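# Lift three sand cores from mould onto plywood

## Task

Remove three sand cores from the mould and set them lying on the plywood boards next to it, then release them: the long core with the rounded nose, plus the two upright bladed cores in the mould half on the robot's right side. The remaining two cores must stay upright in the mould.

## Robot and tools

ROBOT. Two six-joint arms, left_arm and right_arm, each with a two-finger gripper and a wrist camera (cam_left_wrist, cam_right_wrist, both 896x504). Joint order in every row and every per-joint list: waist, shoulder, elbow, wrist pitch, wrist yaw, wrist roll. Stated ranges (rad): waist -2.618 to 3.054, shoulder 0.000 to 3.142, elbow 0.000 to 3.142, wrist pitch -1.571 to 1.571, wrist yaw -1.571 to 1.571, wrist roll -2.094 to 2.094. True ends may differ by up to 0.059 rad.

FRAMES. Scene frame: origin at table-top height halfway between the nominal bases, +x out over the table, +y toward left_arm, +z up (image sides are not arm names). Bases: left_arm at (+0.031, +0.345, 0) m, quat_wxyz (+1.000, 0, 0, +0.008); right_arm at (+0.030, -0.335, 0) m, quat_wxyz (+1.000, 0, 0, -0.014). Each arm's end_effector_position (m) and end_effector_quat_wxyz are reported in that arm's own base frame, and may be a few cm off. The gripper's fingers point along its +z; they close along its y axis. The reported position sits between the pads, roughly 1 cm short of the tips. Fixed cameras and the table use the scene frame.

ROW LAYOUT (shared by execute_actions and move). One list of 14 numbers covering both arms: left_arm's six joint values then its opening, then right_arm's six joint values then its opening. Joint values are offsets, in [-1, 1], measured from the Joint targets shown at the start of the action or call (not from the previous row). Scale: 1.0 equals 2.224 rad for waist, shoulder and elbow, and 8.485 rad for the three wrist joints. Opening is absolute, not an offset: +1 fully open, -1 shut. Always resend the current opening for a gripper you want unchanged, since 0 is a real command (half open). Send 0 offsets to hold an arm.

execute_actions(actions, cameras). actions: list of actions; each action is a table of up to 15 rows, one per 1/30 s step; a short table repeats its final row to fill 15 steps. Repeating the same offset in a later action moves the joint further. An action that would drive a joint more than 0.059 rad outside its range is rejected for both arms; a malformed first action rejects the whole call. cameras: names, ["all"], or []; images come by default only for an empty actions list. An empty list also reports state and the scene number.

move(target, speed, blend, opening_speed, grip_force, blocking, cameras). target: one 14-number row or a list of up to 15 rows; every row's offsets count from the same starting Joint targets. All joints move together along joint-space paths, so the hand traces a curve; nothing avoids obstacles or the other arm. speed: rad/s of the joint with the longest way to go, 0.01 to 12.57, default 0.5, one value or one per target. blend: corner rounding in rad per target, 0 (default) means stop at each. opening_speed: rate of the opening command per second, at least 0.2; use it for gentle closing. grip_force: per-pad force cap in N, 10 to 50, one value or one per arm; it persists, and low values close slowly. blocking=false returns after about 0.5 s while the motion continues. Whole sequence must fit in about 10 s. The result adds a move: line, e.g. done, off_target (resting more than 0.035 rad from target, often from contact or load), moving, held (a check withheld steps or stopped the path), fault; limits=held flags withheld steps. Faster moves and targets set deeper past a contact press harder.

wait(seconds): 0 to 10, lets a running move continue. stop(): brakes the running move. zoom_image(camera, region): camera is cam_left_wrist or cam_right_wrist from the newest images; region [x0, y0, x1, y1] in pixels, top-left origin, at most 504x504. finished_scene(scene): the current scene's number; ends the scene irreversibly, so call it only when the three cores lie released on the plywood and the other two still stand, and call nothing after it in that reply.

MOTION LIMITS. Each step a joint target may lead its measured angle by at most 0.339 rad (first three joints) or 2.2 rad (wrist joints), and targets implying a hand jump over 200 mm are scaled back, so big displacements take several actions. Very small turns may not start. If a push or drag leaves targets away from positions, command them back past the measured positions to release the push.

RESULT LINES. Joint positions and Joint velocities: per arm, six joints (rad, rad/s) then the pad gap (m; 0.094 fully open); velocities may read within noise. Joint targets: the base for your next offsets. Tool commands: current gripper commands. grip_measured: finger opening on the command scale; it reads up to ~2.5 mm wide when empty and a few mm narrower than a firmly squeezed part; fingers go to where it matches your command, so to release command well above it. grip_effort_nm: averaged motor effort, negative closing; it does not prove a grasp. Joint torques: total drive output including arm weight, with offset and noise; joints 1 to 3 wrap at ±28 N m. joint sent to its limit: a joint reached its end. joint command not followed: the clearance check altered targets. MOTOR HOT appears at 75 °C; at 90 °C an OVER-TEMPERATURE FAULT folds that arm and disables it; at 100 °C it collapses. Holding loads, stretching out or pushing against something heats motors.

AVOID. Contact or pressing between the two arms, including one gripper closing on the other's fingers. Hitting the mould, table or fixtures hard, shoving parts, or letting a core drop or fall from height. Opening the gripper while a core is still moving. Anything ending up off the table. Wrist-camera cable contact counts as hand contact, and strain on it is harmful. Loose parts may occasionally be nudged by outside pushes; check before releasing. A camera stand sits behind the arms.

Each tool is called after "Call:" as name([rows], argument=value, ...), one row to a line, values as JSON.

## Session

Call:
execute_actions(actions=[], cameras=[])

Scene clock: 0.00 s.
left_arm: end_effector_position=(+0.3491, -0.0518, +0.2090) grip_measured=+1.000 grip_effort_nm=n/a end_effector_quat_wxyz=(+0.533, -0.007, +0.815, -0.226) | right_arm: end_effector_position=(+0.3047, +0.0784, +0.1820) grip_measured=+1.000 grip_effort_nm=n/a end_effector_quat_wxyz=(+0.477, +0.034, +0.863, +0.162)
Joint positions: left_arm=[0.064 1.008 0.577 0.059 0.429 -0.249 0.094] | right_arm=[0.21 0.845 0.563 -0.234 -0.068 0.329 0.094]
Joint velocities: within noise
Joint torques (N m): no reading
Heat: left arm: 32 °C; right arm: 32 °C.
Joint targets: left_arm=[0.064 1.000 0.586 0.063 0.431 -0.247] | right_arm=[0.210 0.838 0.575 -0.230 -0.068 0.327]
Tool commands: left_gripper/opening=+1.0 right_gripper/opening=+1.0
No camera images: "cameras" was empty.

Call:
move(target=[-0.1637,0.1048,0.5256,-0.1606,-0.0508,0.0291,1,0.0405,0.1776,0.5306,-0.1523,0.008,-0.0385,1], speed=0.9, cameras=["all"])

Scene clock: 5.43 s.
left_arm: end_effector_position=(+0.2805, -0.0853, +0.3619) grip_measured=+1.000 grip_effort_nm=0.03 end_effector_quat_wxyz=(+0.378, +0.134, +0.914, -0.061) | right_arm: end_effector_position=(+0.2401, +0.0747, +0.3254) grip_measured=+1.000 grip_effort_nm=0.03 end_effector_quat_wxyz=(+0.273, -0.138, +0.951, +0.045)
Joint positions: left_arm=[-0.293 1.227 1.736 -1.293 0.009 -0.006 0.094] | right_arm=[0.292 1.23 1.73 -1.509 -0.008 0.006 0.094]
Joint torques (N m): left_arm=[-0.46 -1.85 5.76 1.72 -0.09 -0.01] | right_arm=[0.65 -1.76 6.46 0.83 0.06 -0.12]
Heat: left arm: 33 °C; right arm: 33 °C.
Joint targets: left_arm=[-0.301 1.233 1.755 -1.300 0.000 0.000] | right_arm=[0.300 1.233 1.756 -1.523 0.000 0.000]
move: done

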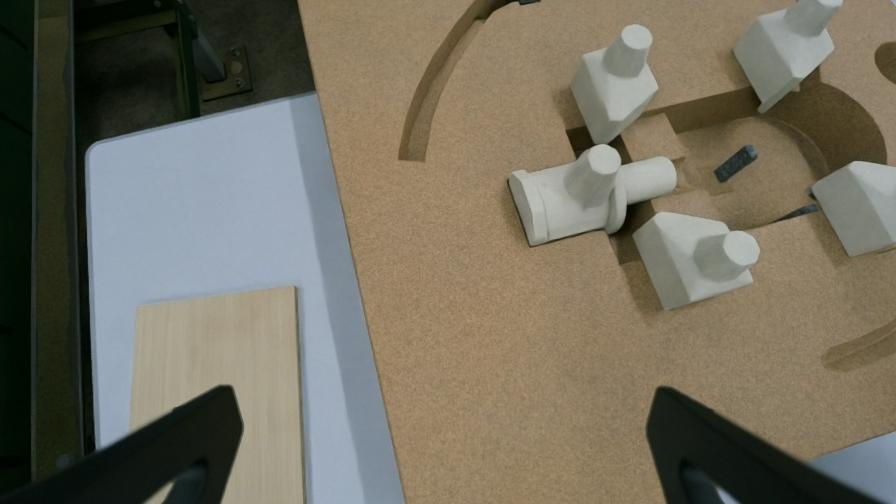

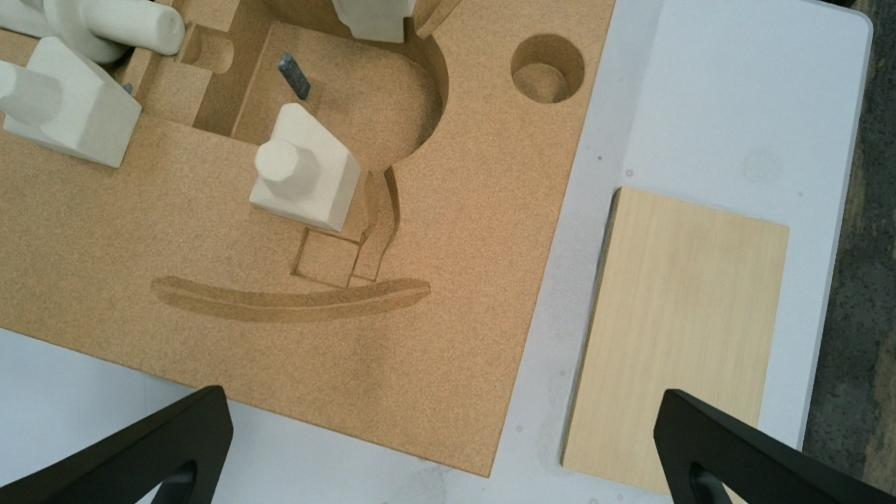

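Call:
move(target=[-0.0672,0.3458,0.1666,-0.0004,0.0295,0.0667,1,0.1126,0.0911,-0.1434,0.0497,0,0,1], speed=0.8, cameras=["all"])

Scene clock: 33.93 s.
left_arm: end_effector_position=(+0.3944, -0.2334, +0.2140) grip_measured=+1.000 grip_effort_nm=0.03 end_effector_quat_wxyz=(+0.189, +0.488, +0.846, -0.103) | right_arm: end_effector_position=(+0.2894, +0.1777, +0.2164) grip_measured=+1.000 grip_effort_nm=0.03 end_effector_quat_wxyz=(+0.217, -0.260, +0.939, +0.064)
Joint positions: left_arm=[-0.446 2.001 2.102 -1.302 0.232 0.558 0.094] | right_arm=[0.545 1.437 1.442 -1.121 -0.005 0.006 0.094]
Joint torques (N m): left_arm=[-0.28 -9.13 6.79 1.13 0.4 0.03] | right_arm=[0.43 -4.82 5.15 1.01 0.04 -0.11]
Heat: left arm: 35 °C; right arm: 35 °C.
Joint targets: left_arm=[-0.450 2.002 2.126 -1.303 0.250 0.566] | right_arm=[0.550 1.436 1.436 -1.101 0.000 0.000]
move: done

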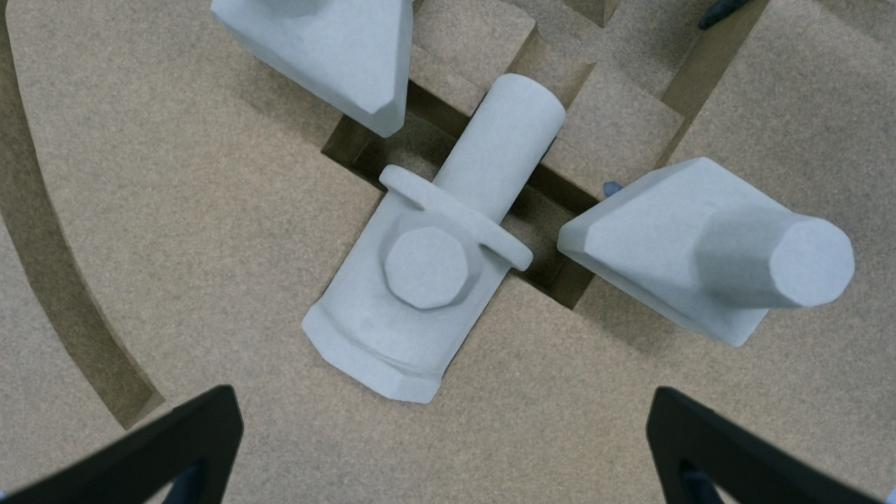

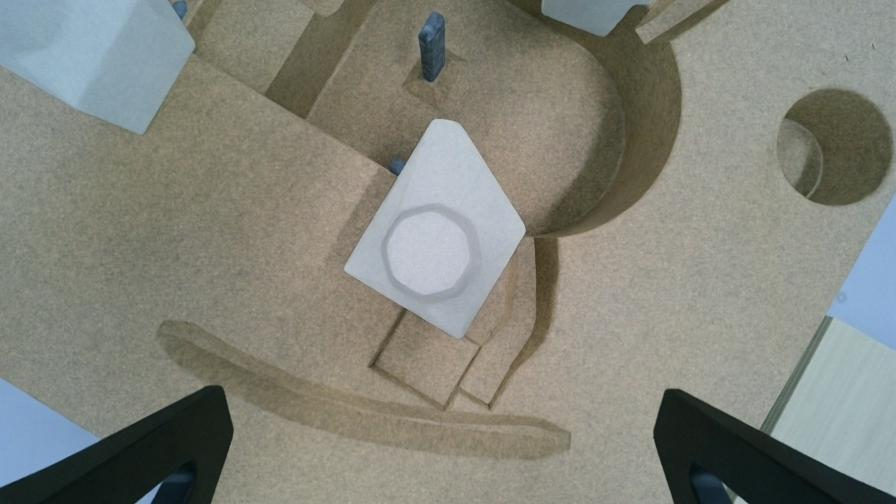

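Call:
move([
  [-0.0106,0.0357,-0.0468,0.0216,0,0,1,0.0058,0.0508,-0.0594,0.0285,0,0,1],
  [-0.0106,0.0357,-0.0468,0.0216,0,0,-0.6,0.0058,0.0508,-0.0594,0.0285,0,0,-0.6],
], speed=0.4, opening_speed=0.8, grip_force=40, cameras=["all"])

Scene clock: 64.13 s.
left_arm: end_effector_position=(+0.4157, -0.2561, +0.1742) grip_measured=-0.439 grip_effort_nm=-0.79 end_effector_quat_wxyz=(+0.198, +0.498, +0.837, -0.109) | right_arm: end_effector_position=(+0.3181, +0.2004, +0.1587) grip_measured=-0.323 grip_effort_nm=-0.79 end_effector_quat_wxyz=(+0.216, -0.267, +0.937, +0.065)
Joint positions: left_arm=[-0.466 2.067 2.027 -1.139 0.24 0.559 0.026] | right_arm=[0.557 1.547 1.311 -0.88 -0.006 0.004 0.032]
Joint torques (N m): left_arm=[-0.53 -8.88 4.62 1.36 0.28 0.02] | right_arm=[0.54 -5.63 5.24 1 0.05 -0.04]
Heat: left arm: 35 °C; right arm: 34 °C.
Joint targets: left_arm=[-0.474 2.082 2.022 -1.120 0.250 0.566] | right_arm=[0.563 1.549 1.304 -0.859 0.000 0.000]
grip_force (N): 40, 40
move: done

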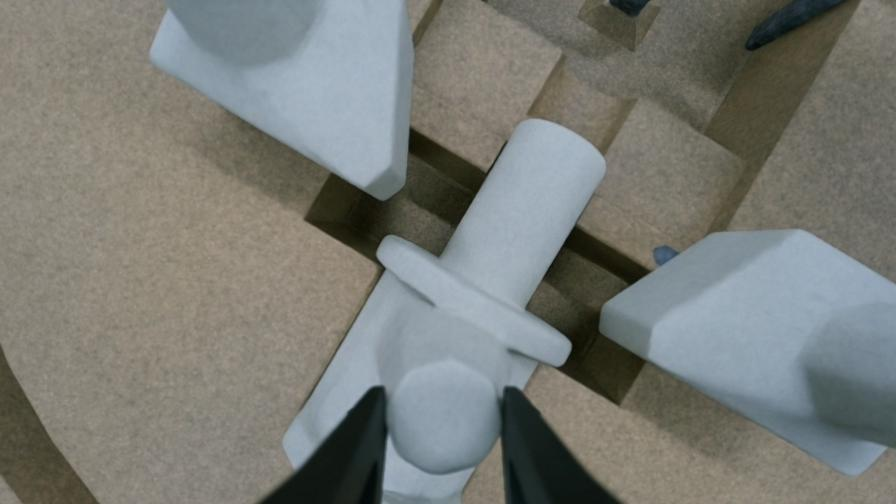

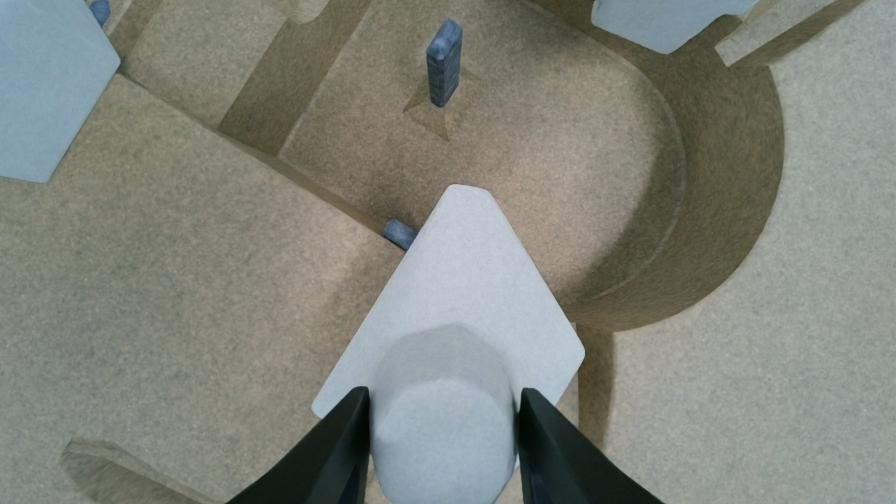

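Call:
move([
  [0,0,0,0,0,0,0.2,0,0,0,0,0,0,-0.6],
  [0,0.0058,-0.013,0.0024,0,0,0.2,0,0.007,0.095,-0.0205,0,0,-0.6],
  [0,0.0058,-0.013,0.0024,0,0,-0.6,0,0.0288,0.223,-0.0443,0,0,-0.6],
], speed=0.3, opening_speed=1, cameras=["all"])

Scene clock: 74.87 s.
left_arm: end_effector_position=(+0.4168, -0.2569, +0.1658) grip_measured=-0.362 grip_effort_nm=-0.80 end_effector_quat_wxyz=(+0.196, +0.498, +0.838, -0.109) | right_arm: end_effector_position=(+0.3161, +0.1991, +0.2474) grip_measured=-0.324 grip_effort_nm=-0.82 end_effector_quat_wxyz=(+0.208, -0.267, +0.939, +0.063)
Joint positions: left_arm=[-0.466 2.072 2.002 -1.114 0.242 0.559 0.03] | right_arm=[0.557 1.618 1.752 -1.266 -0.006 0.003 0.032]
Joint torques (N m): left_arm=[-0.51 -8.38 4.31 1.32 0.25 0.02] | right_arm=[0.53 -6.46 9.26 1.07 0.04 -0.07]
Heat: left arm: 35 °C; right arm: 35 °C.
Joint targets: left_arm=[-0.474 2.095 1.993 -1.100 0.250 0.566] | right_arm=[0.563 1.613 1.800 -1.235 0.000 0.000]
grip_force (N): 40, 40
move: off_target (right_arm); right_arm: the elbow is farthest, 0.049 rad from its target

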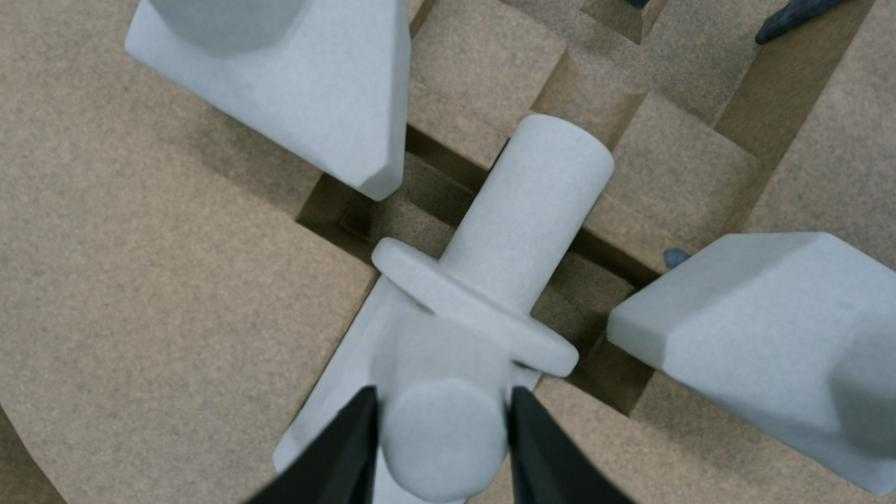

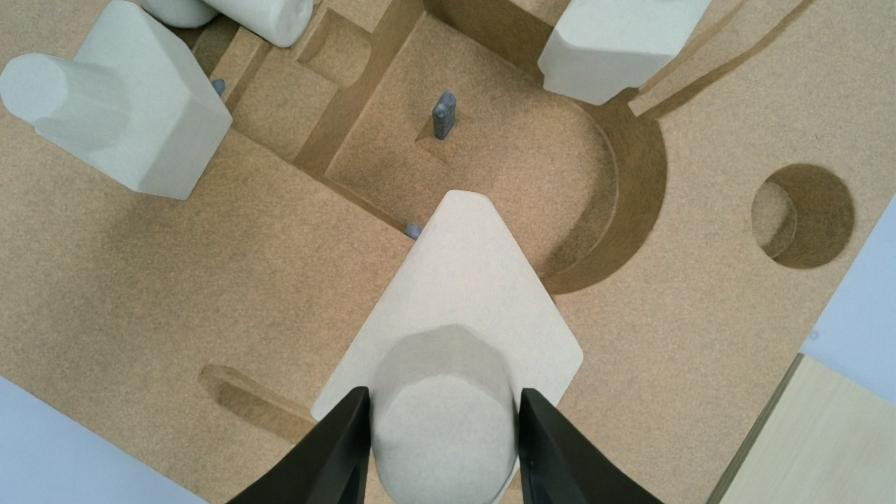

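Call:
move([
  [0,0.0135,0.1102,-0.0177,0,0,-0.6,-0.25,-0.0985,-0.09,-0.0015,0,0,-0.6],
  [0,0.027,0.1844,-0.033,0,0,-0.6,-0.5054,-0.1969,-0.1799,-0.0029,0,0,-0.6],
], speed=0.5, blend=0.05, cameras=["all"])

Scene clock: 97.30 s.
left_arm: end_effector_position=(+0.4103, -0.2506, +0.2140) grip_measured=-0.364 grip_effort_nm=-0.81 end_effector_quat_wxyz=(+0.178, +0.498, +0.843, -0.103) | right_arm: end_effector_position=(+0.2266, -0.1403, +0.2465) grip_measured=-0.324 grip_effort_nm=-0.82 end_effector_quat_wxyz=(+0.221, +0.269, +0.935, -0.064)
Joint positions: left_arm=[-0.466 2.158 2.354 -1.416 0.226 0.561 0.03] | right_arm=[-0.557 1.205 1.396 -1.299 0.002 0.003 0.032]
Joint torques (N m): left_arm=[-0.55 -10.4 8.8 1.49 0.46 0.02] | right_arm=[-0.36 -5.01 5.52 1.2 -0.01 -0.08]
Heat: left arm: 34 °C; right arm: 37 °C.
Joint targets: left_arm=[-0.474 2.155 2.403 -1.380 0.250 0.566] | right_arm=[-0.561 1.175 1.400 -1.260 0.000 0.000]
grip_force (N): 40, 40
move: off_target (left_arm, right_arm); left_arm: the elbow is farthest, 0.049 rad from its target; right_arm: the wrist pitch is farthest, 0.039 rad from its target

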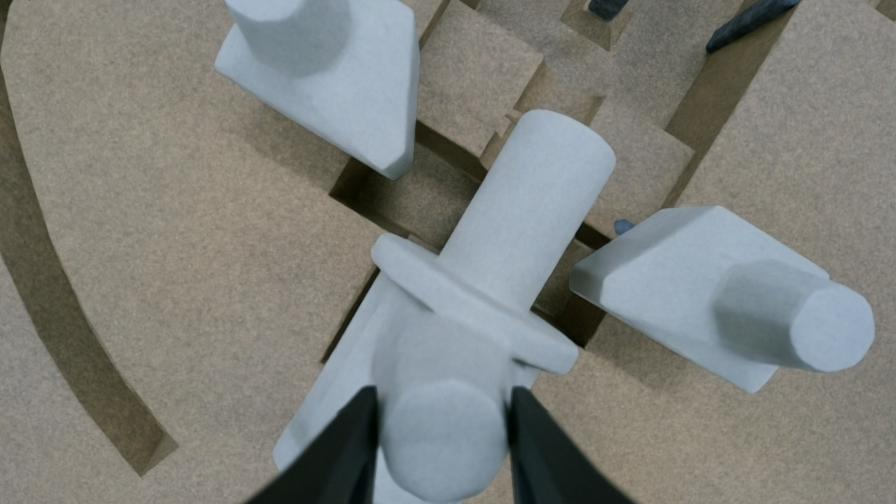

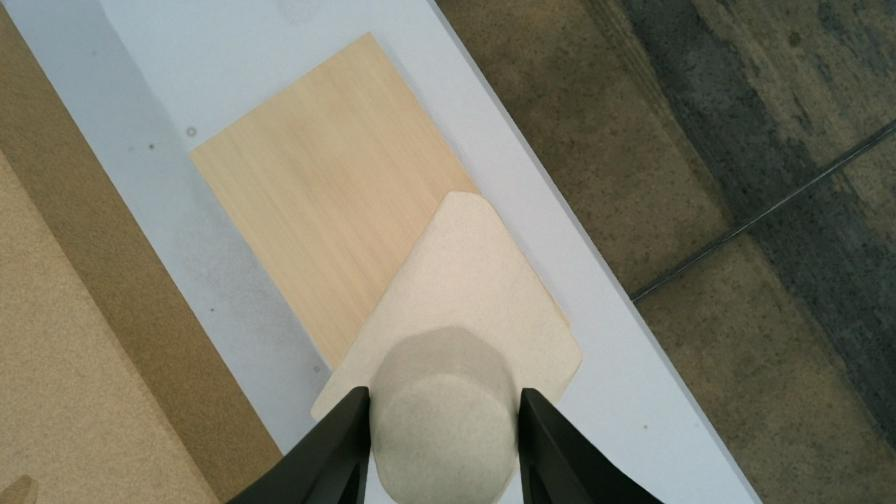

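Call:
move([
  [0.0818,-0.0845,-0.1138,0.0094,0,0,-0.6,0,-0.0338,-0.2068,0.04,0,0,-0.6],
  [0.4717,-0.2833,-0.3026,0.0053,0,0,-0.6,0,-0.0347,-0.26,0.054,0,0,-0.6],
  [0.4717,-0.3174,-0.5612,0.0589,0,0,-0.6,0,-0.0347,-0.2733,0.0571,0,0,-0.6],
], speed=[0.4,0.6,0.4], blend=0.04, cameras=["all"])

Scene clock: 129.30 s.
left_arm: end_effector_position=(+0.2931, +0.1427, +0.1304) grip_measured=-0.364 grip_effort_nm=-0.82 end_effector_quat_wxyz=(+0.195, +0.012, +0.981, -0.009) | right_arm: end_effector_position=(+0.2267, -0.1410, +0.1178) grip_measured=-0.324 grip_effort_nm=-0.82 end_effector_quat_wxyz=(+0.223, +0.269, +0.935, -0.066)
Joint positions: left_arm=[0.576 1.473 1.162 -0.938 0.23 0.564 0.03] | right_arm=[-0.557 1.106 0.813 -0.807 0.004 0.003 0.032]
Joint torques (N m): left_arm=[0.05 -6.93 4.52 1.69 0.42 -0.03] | right_arm=[-0.36 -2.93 4.27 1.15 -0.04 -0.08]
Heat: left arm: 37 °C; right arm: 35 °C.
Joint targets: left_arm=[0.576 1.449 1.155 -0.880 0.250 0.566] | right_arm=[-0.561 1.098 0.792 -0.775 0.000 0.000]
grip_force (N): 40, 40
move: off_target (left_arm); left_arm: the wrist pitch is farthest, 0.058 rad from its target

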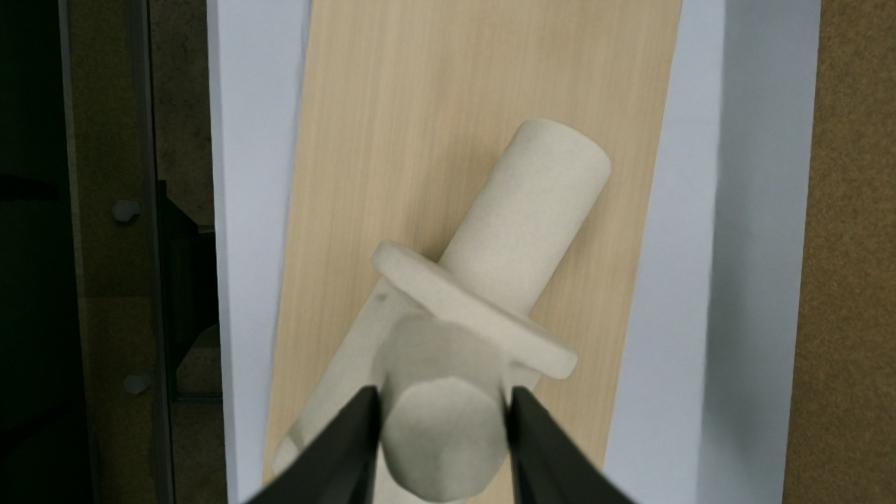

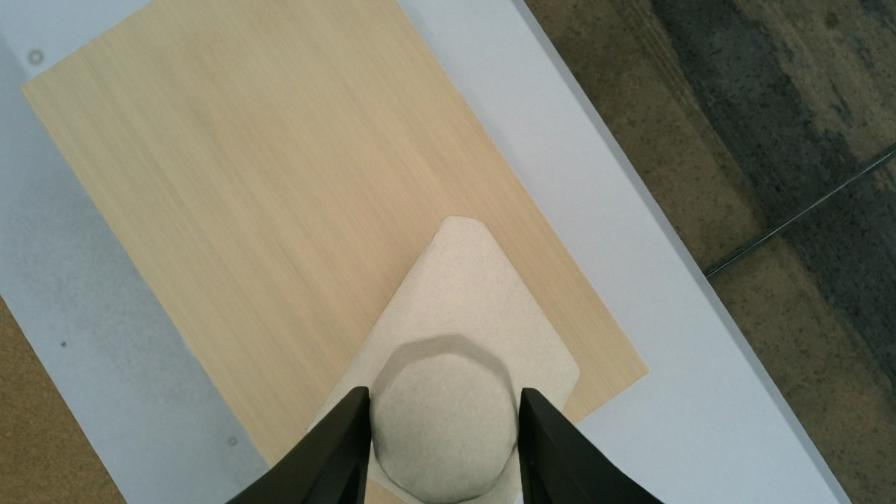

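Call:
move(target=[0,0.0028,-0.028,0.0081,0,0,-0.6,0,0,0,0,0,0,0.3], speed=0.08, opening_speed=0.35, cameras=["all"])

Scene clock: 136.30 s.
left_arm: end_effector_position=(+0.3008, +0.1416, +0.1308) grip_measured=-0.364 grip_effort_nm=-0.81 end_effector_quat_wxyz=(+0.226, +0.018, +0.974, -0.006) | right_arm: end_effector_position=(+0.2282, -0.1394, +0.1150) grip_measured=+0.297 grip_effort_nm=0.18 end_effector_quat_wxyz=(+0.226, +0.267, +0.935, -0.061)
Joint positions: left_arm=[0.576 1.448 1.117 -0.861 0.259 0.564 0.03] | right_arm=[-0.557 1.106 0.8 -0.792 -0.008 0.001 0.061]
Joint torques (N m): left_arm=[-0.01 -4.41 3.12 1.7 0.1 -0.05] | right_arm=[-0.34 -2.97 5.19 1 0.07 -0.06]
Heat: left arm: 36 °C; right arm: 35 °C.
Joint targets: left_arm=[0.576 1.455 1.092 -0.812 0.250 0.566] | right_arm=[-0.561 1.098 0.792 -0.775 0.000 0.000]
grip_force (N): 40, 40
move: off_target (left_arm); left_arm: the wrist pitch is farthest, 0.049 rad from its target

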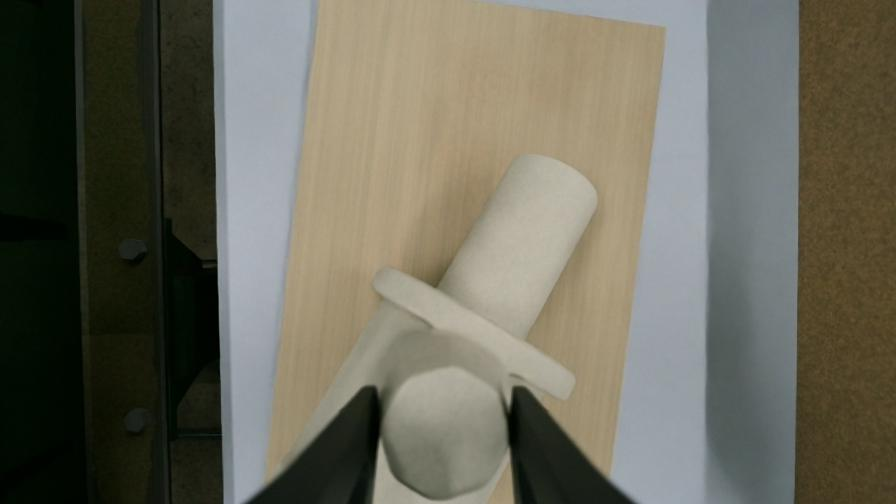

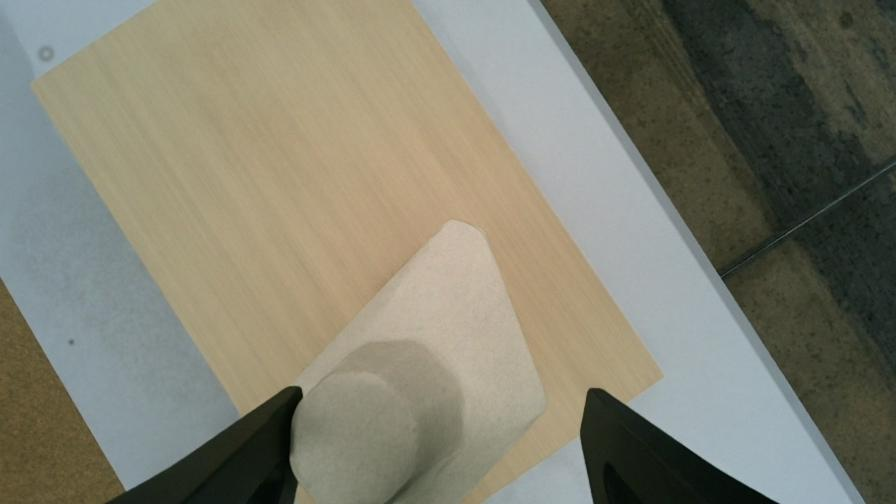

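Call:
move(target=[0,0,0,0,0,0,0.3,0,0,0,0,0,0,1], opening_speed=0.35, cameras=["all"])

Scene clock: 140.87 s.
left_arm: end_effector_position=(+0.3026, +0.1447, +0.1270) grip_measured=+0.298 grip_effort_nm=0.12 end_effector_quat_wxyz=(+0.230, +0.018, +0.973, +0.003) | right_arm: end_effector_position=(+0.2285, -0.1398, +0.1153) grip_measured=+0.997 grip_effort_nm=0.18 end_effector_quat_wxyz=(+0.227, +0.267, +0.934, -0.062)
Joint positions: left_arm=[0.576 1.448 1.099 -0.827 0.249 0.563 0.061] | right_arm=[-0.557 1.106 0.8 -0.79 -0.006 0.001 0.094]
Joint torques (N m): left_arm=[0.01 -4.46 4.68 1.34 0.21 -0.02] | right_arm=[-0.36 -2.97 5.2 1 0.05 -0.06]
Heat: left arm: 36 °C; right arm: 35 °C.
Joint targets: left_arm=[0.576 1.455 1.093 -0.811 0.250 0.566] | right_arm=[-0.561 1.098 0.792 -0.775 0.000 0.000]
grip_force (N): 40, 40
move: done

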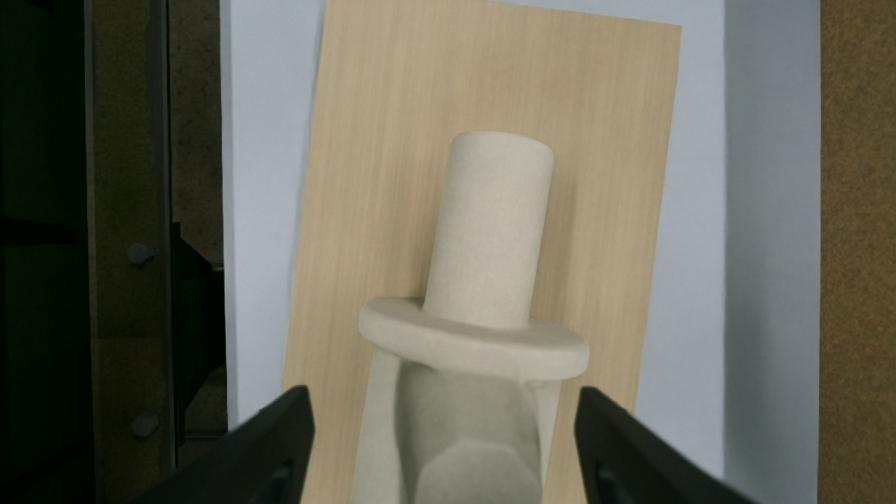

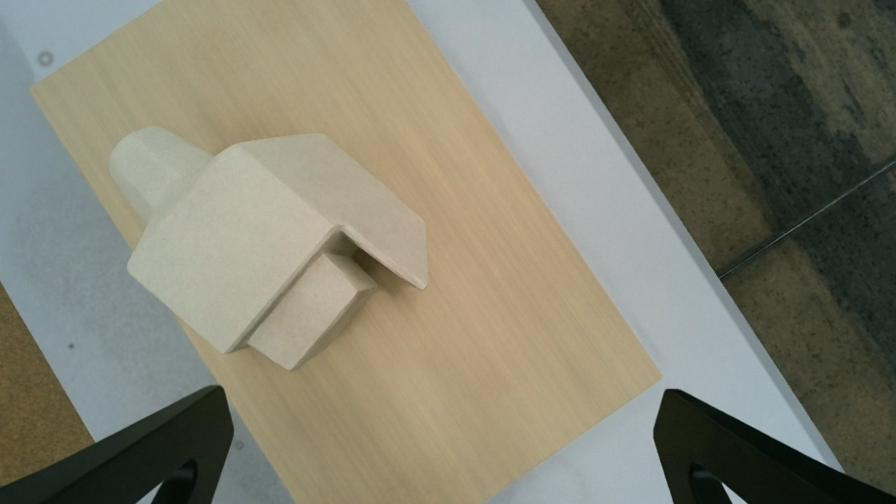

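Call:
move([
  [0,0,0,0,0,0,1,0,0,0,0,0,0,1],
  [0,-0.0656,0.0854,-0.0398,0,0,1,0,0.0346,0.2734,-0.0572,0,0,1],
  [0,-0.0656,0.0854,-0.0398,0,0,1,0.4343,0.3354,0.4397,-0.0037,0,0,1],
], speed=[0.3,0.4,0.8], blend=[0,0.1,0], opening_speed=0.6, cameras=["all"])

Scene clock: 165.13 s.
left_arm: end_effector_position=(+0.2677, +0.1222, +0.1866) grip_measured=+0.998 grip_effort_nm=0.12 end_effector_quat_wxyz=(+0.212, +0.016, +0.977, -0.009) | right_arm: end_effector_position=(+0.4483, +0.1970, +0.2052) grip_measured=+0.997 grip_effort_nm=0.18 end_effector_quat_wxyz=(+0.306, -0.194, +0.930, +0.066)
Joint positions: left_arm=[0.576 1.333 1.257 -1.143 0.249 0.563 0.094] | right_arm=[0.41 1.843 1.737 -0.829 -0.005 0.001 0.094]
Joint torques (N m): left_arm=[0.05 -5.63 7.16 1.02 0.21 -0.03] | right_arm=[-0.44 -8.28 8.58 1.27 0.04 -0.06]
Heat: left arm: 35 °C; right arm: 35 °C.
Joint targets: left_arm=[0.576 1.309 1.282 -1.149 0.250 0.566] | right_arm=[0.405 1.844 1.770 -0.807 0.000 0.000]
grip_force (N): 40, 40
move: done

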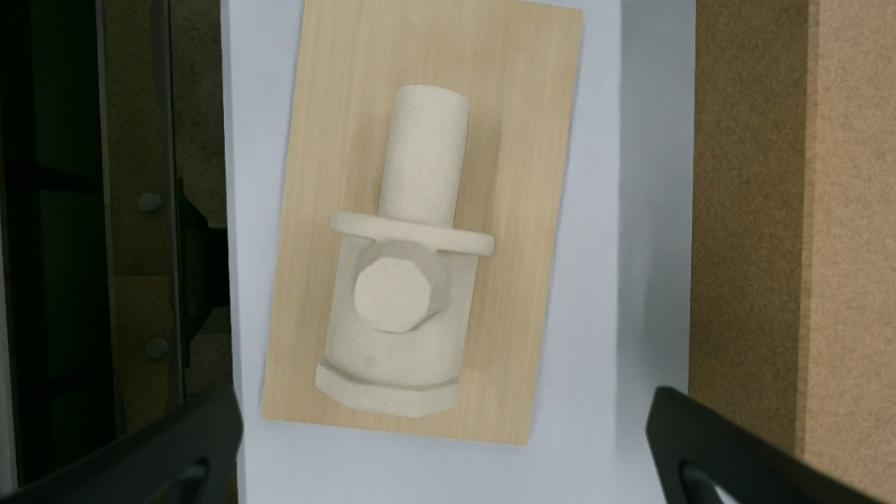

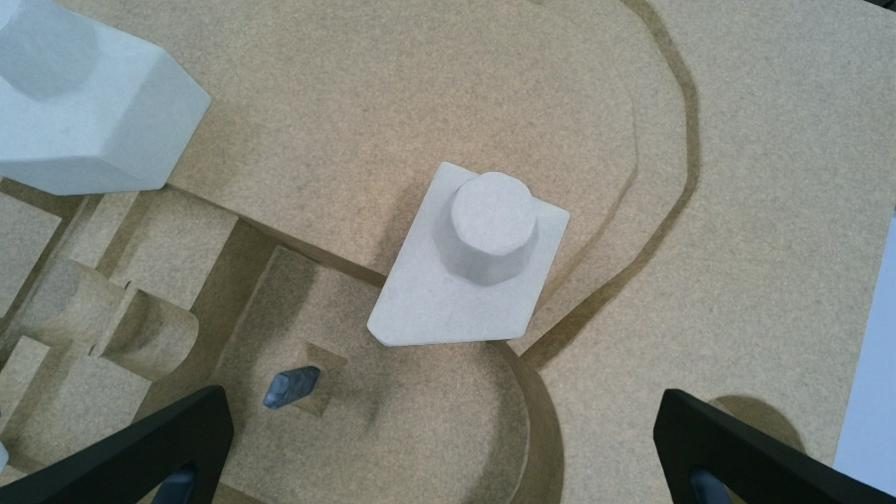

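Call:
move([
  [0,0,0,0,0,0,1,-0.0121,0.1003,0.0391,0.0112,0,0,1],
  [0,0,0,0,0,0,1,-0.0121,0.1003,0.0391,0.0112,0,0,-0.6],
], speed=0.35, opening_speed=0.8, cameras=["cam_right_wrist"])

Scene clock: 177.07 s.
left_arm: end_effector_position=(+0.2677, +0.1222, +0.1866) grip_measured=+0.998 grip_effort_nm=0.13 end_effector_quat_wxyz=(+0.212, +0.016, +0.977, -0.009) | right_arm: end_effector_position=(+0.4979, +0.2036, +0.1455) grip_measured=+0.219 grip_effort_nm=-0.81 end_effector_quat_wxyz=(+0.290, -0.183, +0.938, +0.058)
Joint positions: left_arm=[0.576 1.333 1.257 -1.143 0.249 0.563 0.094] | right_arm=[0.385 2.06 1.823 -0.733 -0.003 0.001 0.057]
Joint torques (N m): left_arm=[0.1 -5.68 7.17 1.04 0.21 -0.04] | right_arm=[-0.65 -9.55 8.66 1.2 0.03 -0.05]
Heat: left arm: 37 °C; right arm: 36 °C.
Joint targets: left_arm=[0.576 1.309 1.282 -1.149 0.250 0.566] | right_arm=[0.378 2.067 1.857 -0.711 0.000 0.000]
grip_force (N): 40, 40
move: done
Images, in order (width x height): cam_right_wrist 896x504.

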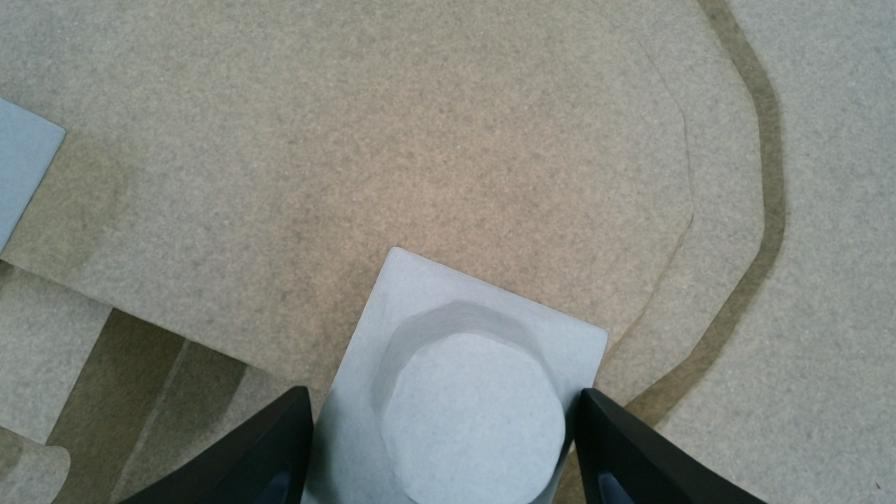

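Call:
move([
  [0,0,0,0,0,0,1,0,0,0,0,0,0,0.9],
  [0,0,0,0,0,0,1,-0.0049,0,0.0171,0,0,0,0.9],
  [0,0,0,0,0,0,1,-0.0049,0,0.0171,0,0,0,-0.6],
], speed=0.2, opening_speed=1, cameras=["cam_right_wrist"])

Scene clock: 187.33 s.
left_arm: end_effector_position=(+0.2677, +0.1222, +0.1866) grip_measured=+0.998 grip_effort_nm=0.13 end_effector_quat_wxyz=(+0.212, +0.016, +0.977, -0.009) | right_arm: end_effector_position=(+0.5074, +0.2015, +0.1613) grip_measured=-0.281 grip_effort_nm=-0.79 end_effector_quat_wxyz=(+0.309, -0.177, +0.932, +0.061)
Joint positions: left_arm=[0.576 1.333 1.257 -1.143 0.249 0.563 0.094] | right_arm=[0.374 2.06 1.862 -0.731 -0.005 0.001 0.034]
Joint torques (N m): left_arm=[-0.03 -5.63 7.16 1.01 0.2 0] | right_arm=[-0.66 -9.59 8.64 1.23 0.04 -0.06]
Heat: left arm: 37 °C; right arm: 36 °C.
Joint targets: left_arm=[0.576 1.309 1.282 -1.149 0.250 0.566] | right_arm=[0.367 2.067 1.895 -0.712 0.000 0.000]
grip_force (N): 40, 40
move: done
Images, in order (width x height): cam_right_wrist 896x504.

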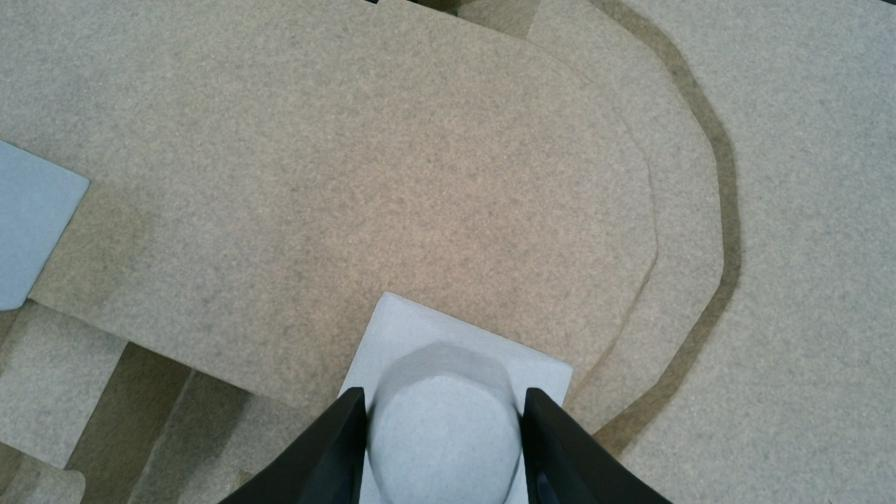

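Call:
move([
  [0,0,0,0,0,0,1,0,0.0148,0.1416,-0.0277,0,0,-0.6],
  [0,0,0,0,0,0,1,0,-0.21,-0.0922,-0.0269,0,0,-0.6],
  [0,0,0,0,0,0,1,-0.12,-0.1695,0.0292,-0.0976,0.0354,0.1084,-0.6],
  [0,0,0,0,0,0,1,-0.219,-0.2275,-0.2136,-0.0988,0.0712,0.2326,-0.6],
], speed=[0.3,0.6,0.7,0.7], blend=0.06, cameras=["cam_right_wrist"])

Scene clock: 248.80 s.
left_arm: end_effector_position=(+0.2677, +0.1222, +0.1866) grip_measured=+0.998 grip_effort_nm=0.13 end_effector_quat_wxyz=(+0.212, +0.016, +0.977, -0.009) | right_arm: end_effector_position=(+0.2346, -0.1213, +0.1771) grip_measured=-0.283 grip_effort_nm=-0.82 end_effector_quat_wxyz=(+0.175, +0.817, +0.505, -0.218)
Joint positions: left_arm=[0.576 1.333 1.257 -1.143 0.249 0.563 0.094] | right_arm=[-0.115 1.598 1.422 -1.536 0.552 1.96 0.034]
Joint torques (N m): left_arm=[0.08 -5.61 7.08 1.02 0.19 -0.02] | right_arm=[-0.44 -8.43 4.78 -0.23 0.81 0.11]
Heat: left arm: 39 °C; right arm: 39 °C.
Joint targets: left_arm=[0.576 1.309 1.282 -1.149 0.250 0.566] | right_arm=[-0.120 1.561 1.420 -1.550 0.604 1.974]
grip_force (N): 40, 40
move: off_target (right_arm); right_arm: the wrist yaw is farthest, 0.052 rad from its target
Images, in order (width x height): cam_right_wrist 896x504.

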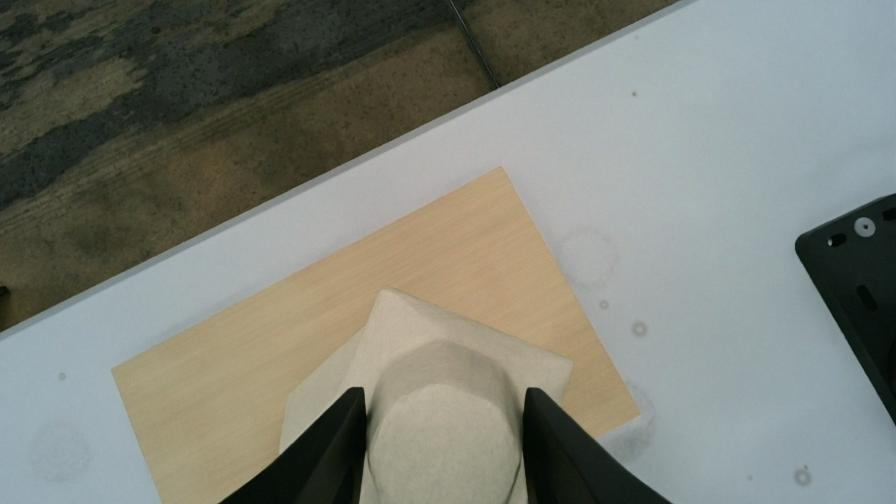

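Call:
move(target=[0,0,0,0,0,0,1,-0.1727,-0.0701,-0.116,0.0312,-0.0358,-0.0606,-0.6], speed=0.3, cameras=["cam_right_wrist"])

Scene clock: 273.23 s.
left_arm: end_effector_position=(+0.2677, +0.1222, +0.1866) grip_measured=+0.998 grip_effort_nm=0.13 end_effector_quat_wxyz=(+0.212, +0.016, +0.977, -0.009) | right_arm: end_effector_position=(+0.1845, -0.1569, +0.1284) grip_measured=-0.283 grip_effort_nm=-0.82 end_effector_quat_wxyz=(+0.066, +0.822, +0.551, -0.125)
Joint positions: left_arm=[0.576 1.333 1.257 -1.143 0.249 0.563 0.094] | right_arm=[-0.499 1.438 1.164 -1.296 0.284 1.462 0.034]
Joint torques (N m): left_arm=[0.01 -5.7 7.16 1.04 0.19 -0.03] | right_arm=[-0.4 -7.04 4.96 0.22 0.29 -0.09]
Heat: left arm: 39 °C; right arm: 36 °C.
Joint targets: left_arm=[0.576 1.309 1.282 -1.149 0.250 0.566] | right_arm=[-0.504 1.405 1.162 -1.285 0.301 1.459]
grip_force (N): 40, 40
move: done
Images, in order (width x height): cam_right_wrist 896x504.

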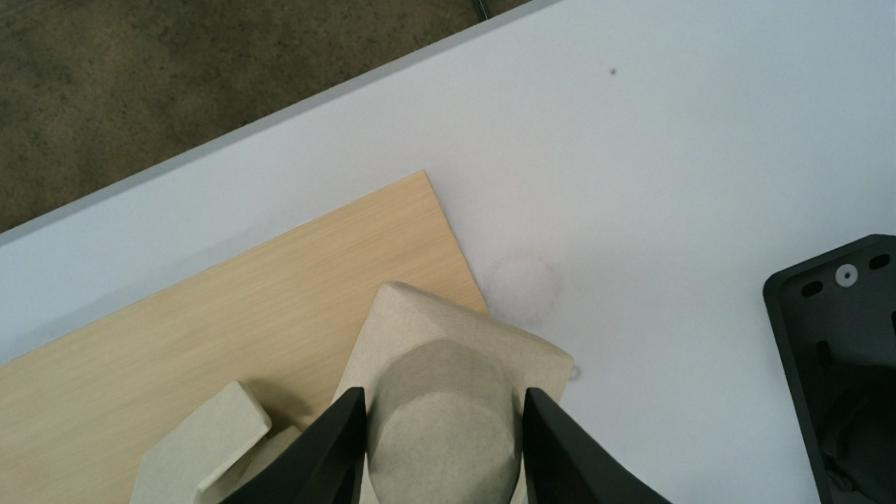

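Call:
move(target=[0,0,0,0,0,0,1,0.0108,0.0225,-0.0184,0.0107,0,0,-0.6], speed=0.08, cameras=["cam_right_wrist"])

Scene clock: 289.43 s.
left_arm: end_effector_position=(+0.2677, +0.1222, +0.1866) grip_measured=+0.998 grip_effort_nm=0.13 end_effector_quat_wxyz=(+0.212, +0.016, +0.977, -0.009) | right_arm: end_effector_position=(+0.1957, -0.1598, +0.1143) grip_measured=-0.283 grip_effort_nm=-0.82 end_effector_quat_wxyz=(+0.079, +0.820, +0.554, -0.118)
Joint positions: left_arm=[0.576 1.333 1.257 -1.143 0.249 0.563 0.094] | right_arm=[-0.488 1.456 1.123 -1.209 0.284 1.462 0.034]
Joint torques (N m): left_arm=[0.1 -5.63 7.16 1.03 0.18 -0.05] | right_arm=[0.65 -4.52 5.04 0.32 0.3 -0.07]
Heat: left arm: 39 °C; right arm: 36 °C.
Joint targets: left_arm=[0.576 1.309 1.282 -1.149 0.250 0.566] | right_arm=[-0.480 1.455 1.121 -1.194 0.301 1.459]
grip_force (N): 40, 40
move: done
Images, in order (width x height): cam_right_wrist 896x504.

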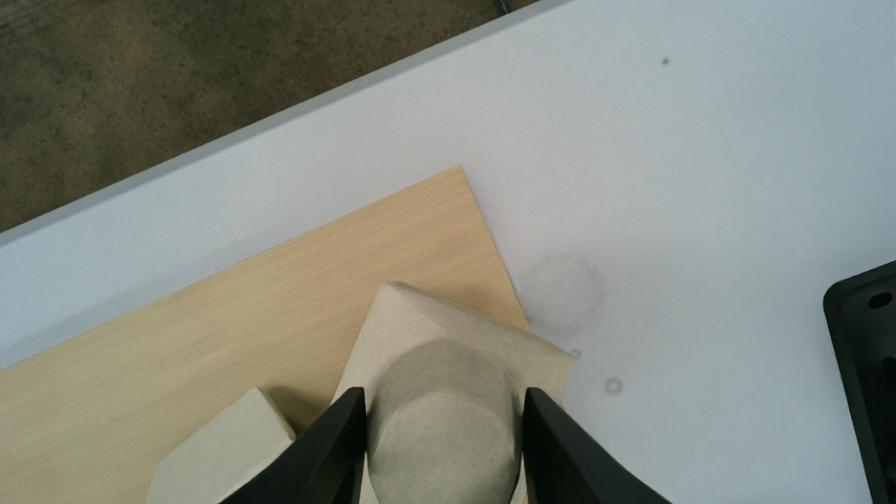

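Call:
move(target=[0,0,0,0,0,0,1,0,0,0,0,0,0,0], opening_speed=0.25, cameras=["cam_right_wrist"])

Scene clock: 294.27 s.
left_arm: end_effector_position=(+0.2677, +0.1222, +0.1866) grip_measured=+0.998 grip_effort_nm=0.13 end_effector_quat_wxyz=(+0.212, +0.016, +0.977, -0.009) | right_arm: end_effector_position=(+0.1962, -0.1598, +0.1142) grip_measured=-0.003 grip_effort_nm=0.19 end_effector_quat_wxyz=(+0.079, +0.820, +0.554, -0.117)
Joint positions: left_arm=[0.576 1.333 1.257 -1.143 0.249 0.563 0.094] | right_arm=[-0.488 1.456 1.123 -1.207 0.282 1.461 0.047]
Joint torques (N m): left_arm=[-0.08 -5.68 7.15 1.02 0.18 -0.02] | right_arm=[0.62 -4.52 5.03 0.29 0.3 -0.06]
Heat: left arm: 39 °C; right arm: 36 °C.
Joint targets: left_arm=[0.576 1.309 1.282 -1.149 0.250 0.566] | right_arm=[-0.480 1.455 1.121 -1.194 0.301 1.459]
grip_force (N): 40, 40
move: done
Images, in order (width x height): cam_right_wrist 896x504.

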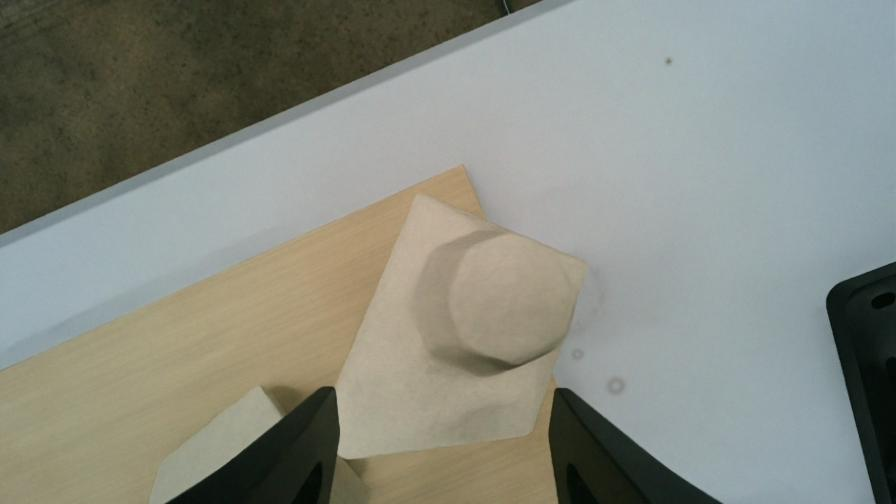

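Call:
move(target=[0,0,0,0,0,0,1,0,0.054,0.2698,-0.0424,0,0,0.2], speed=0.35, cameras=["all"])

Scene clock: 300.97 s.
left_arm: end_effector_position=(+0.2677, +0.1222, +0.1866) grip_measured=+0.998 grip_effort_nm=0.13 end_effector_quat_wxyz=(+0.212, +0.016, +0.977, -0.009) | right_arm: end_effector_position=(+0.2364, -0.1812, +0.2332) grip_measured=+0.197 grip_effort_nm=0.18 end_effector_quat_wxyz=(+0.137, +0.823, +0.545, -0.086)
Joint positions: left_arm=[0.576 1.333 1.257 -1.143 0.249 0.563 0.094] | right_arm=[-0.488 1.567 1.695 -1.535 0.282 1.461 0.056]
Joint torques (N m): left_arm=[-0.03 -5.63 7.19 1.02 0.19 0] | right_arm=[0.61 -4.55 7.06 0.18 0.3 -0.06]
Heat: left arm: 39 °C; right arm: 36 °C.
Joint targets: left_arm=[0.576 1.309 1.282 -1.149 0.250 0.566] | right_arm=[-0.480 1.575 1.721 -1.554 0.300 1.459]
grip_force (N): 40, 40
move: done

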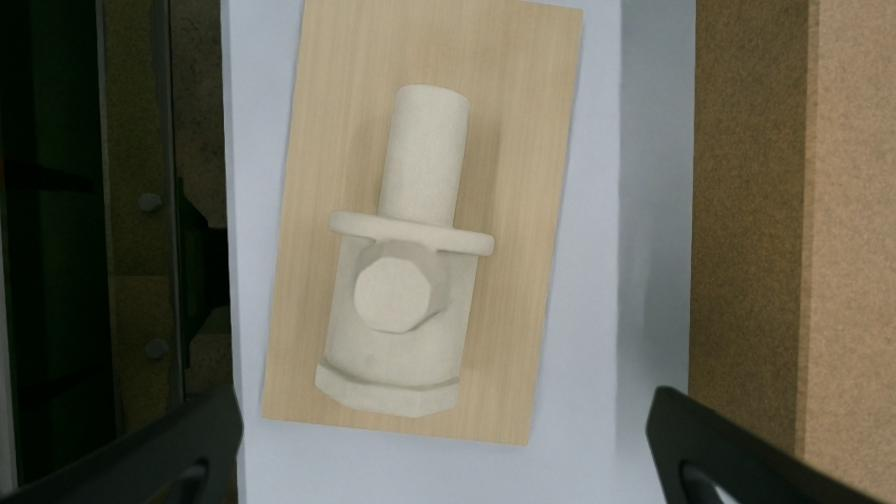

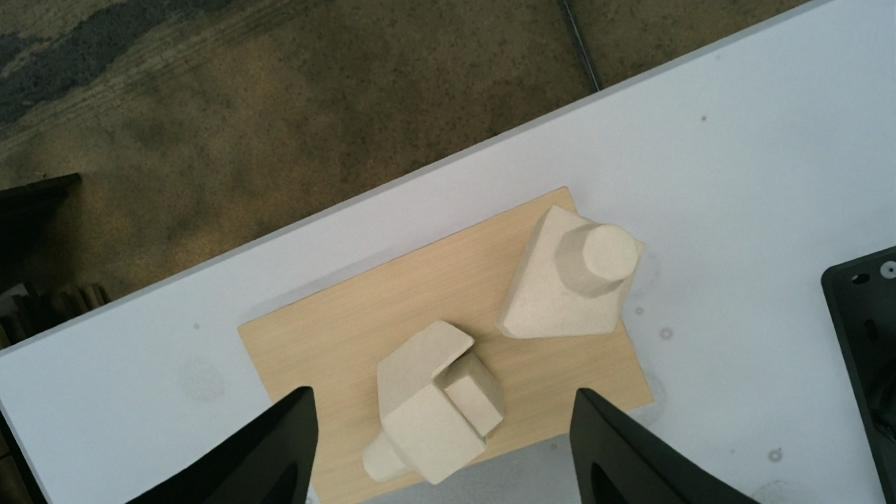

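Call:
zoom_image(camera="cam_right_wrist", region=[340, 170, 700, 504])

Scaled by 1.400.

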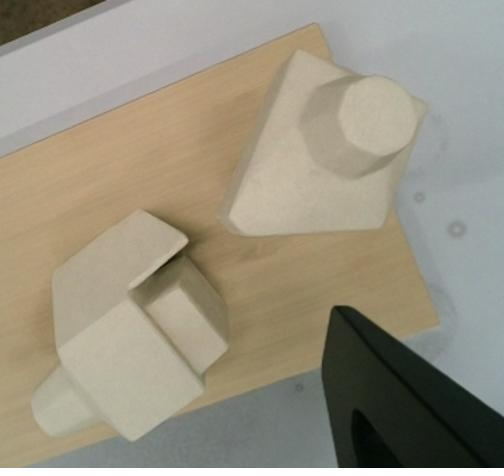

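Call:
finished_scene(scene=2)

The scene is finished: the task was done.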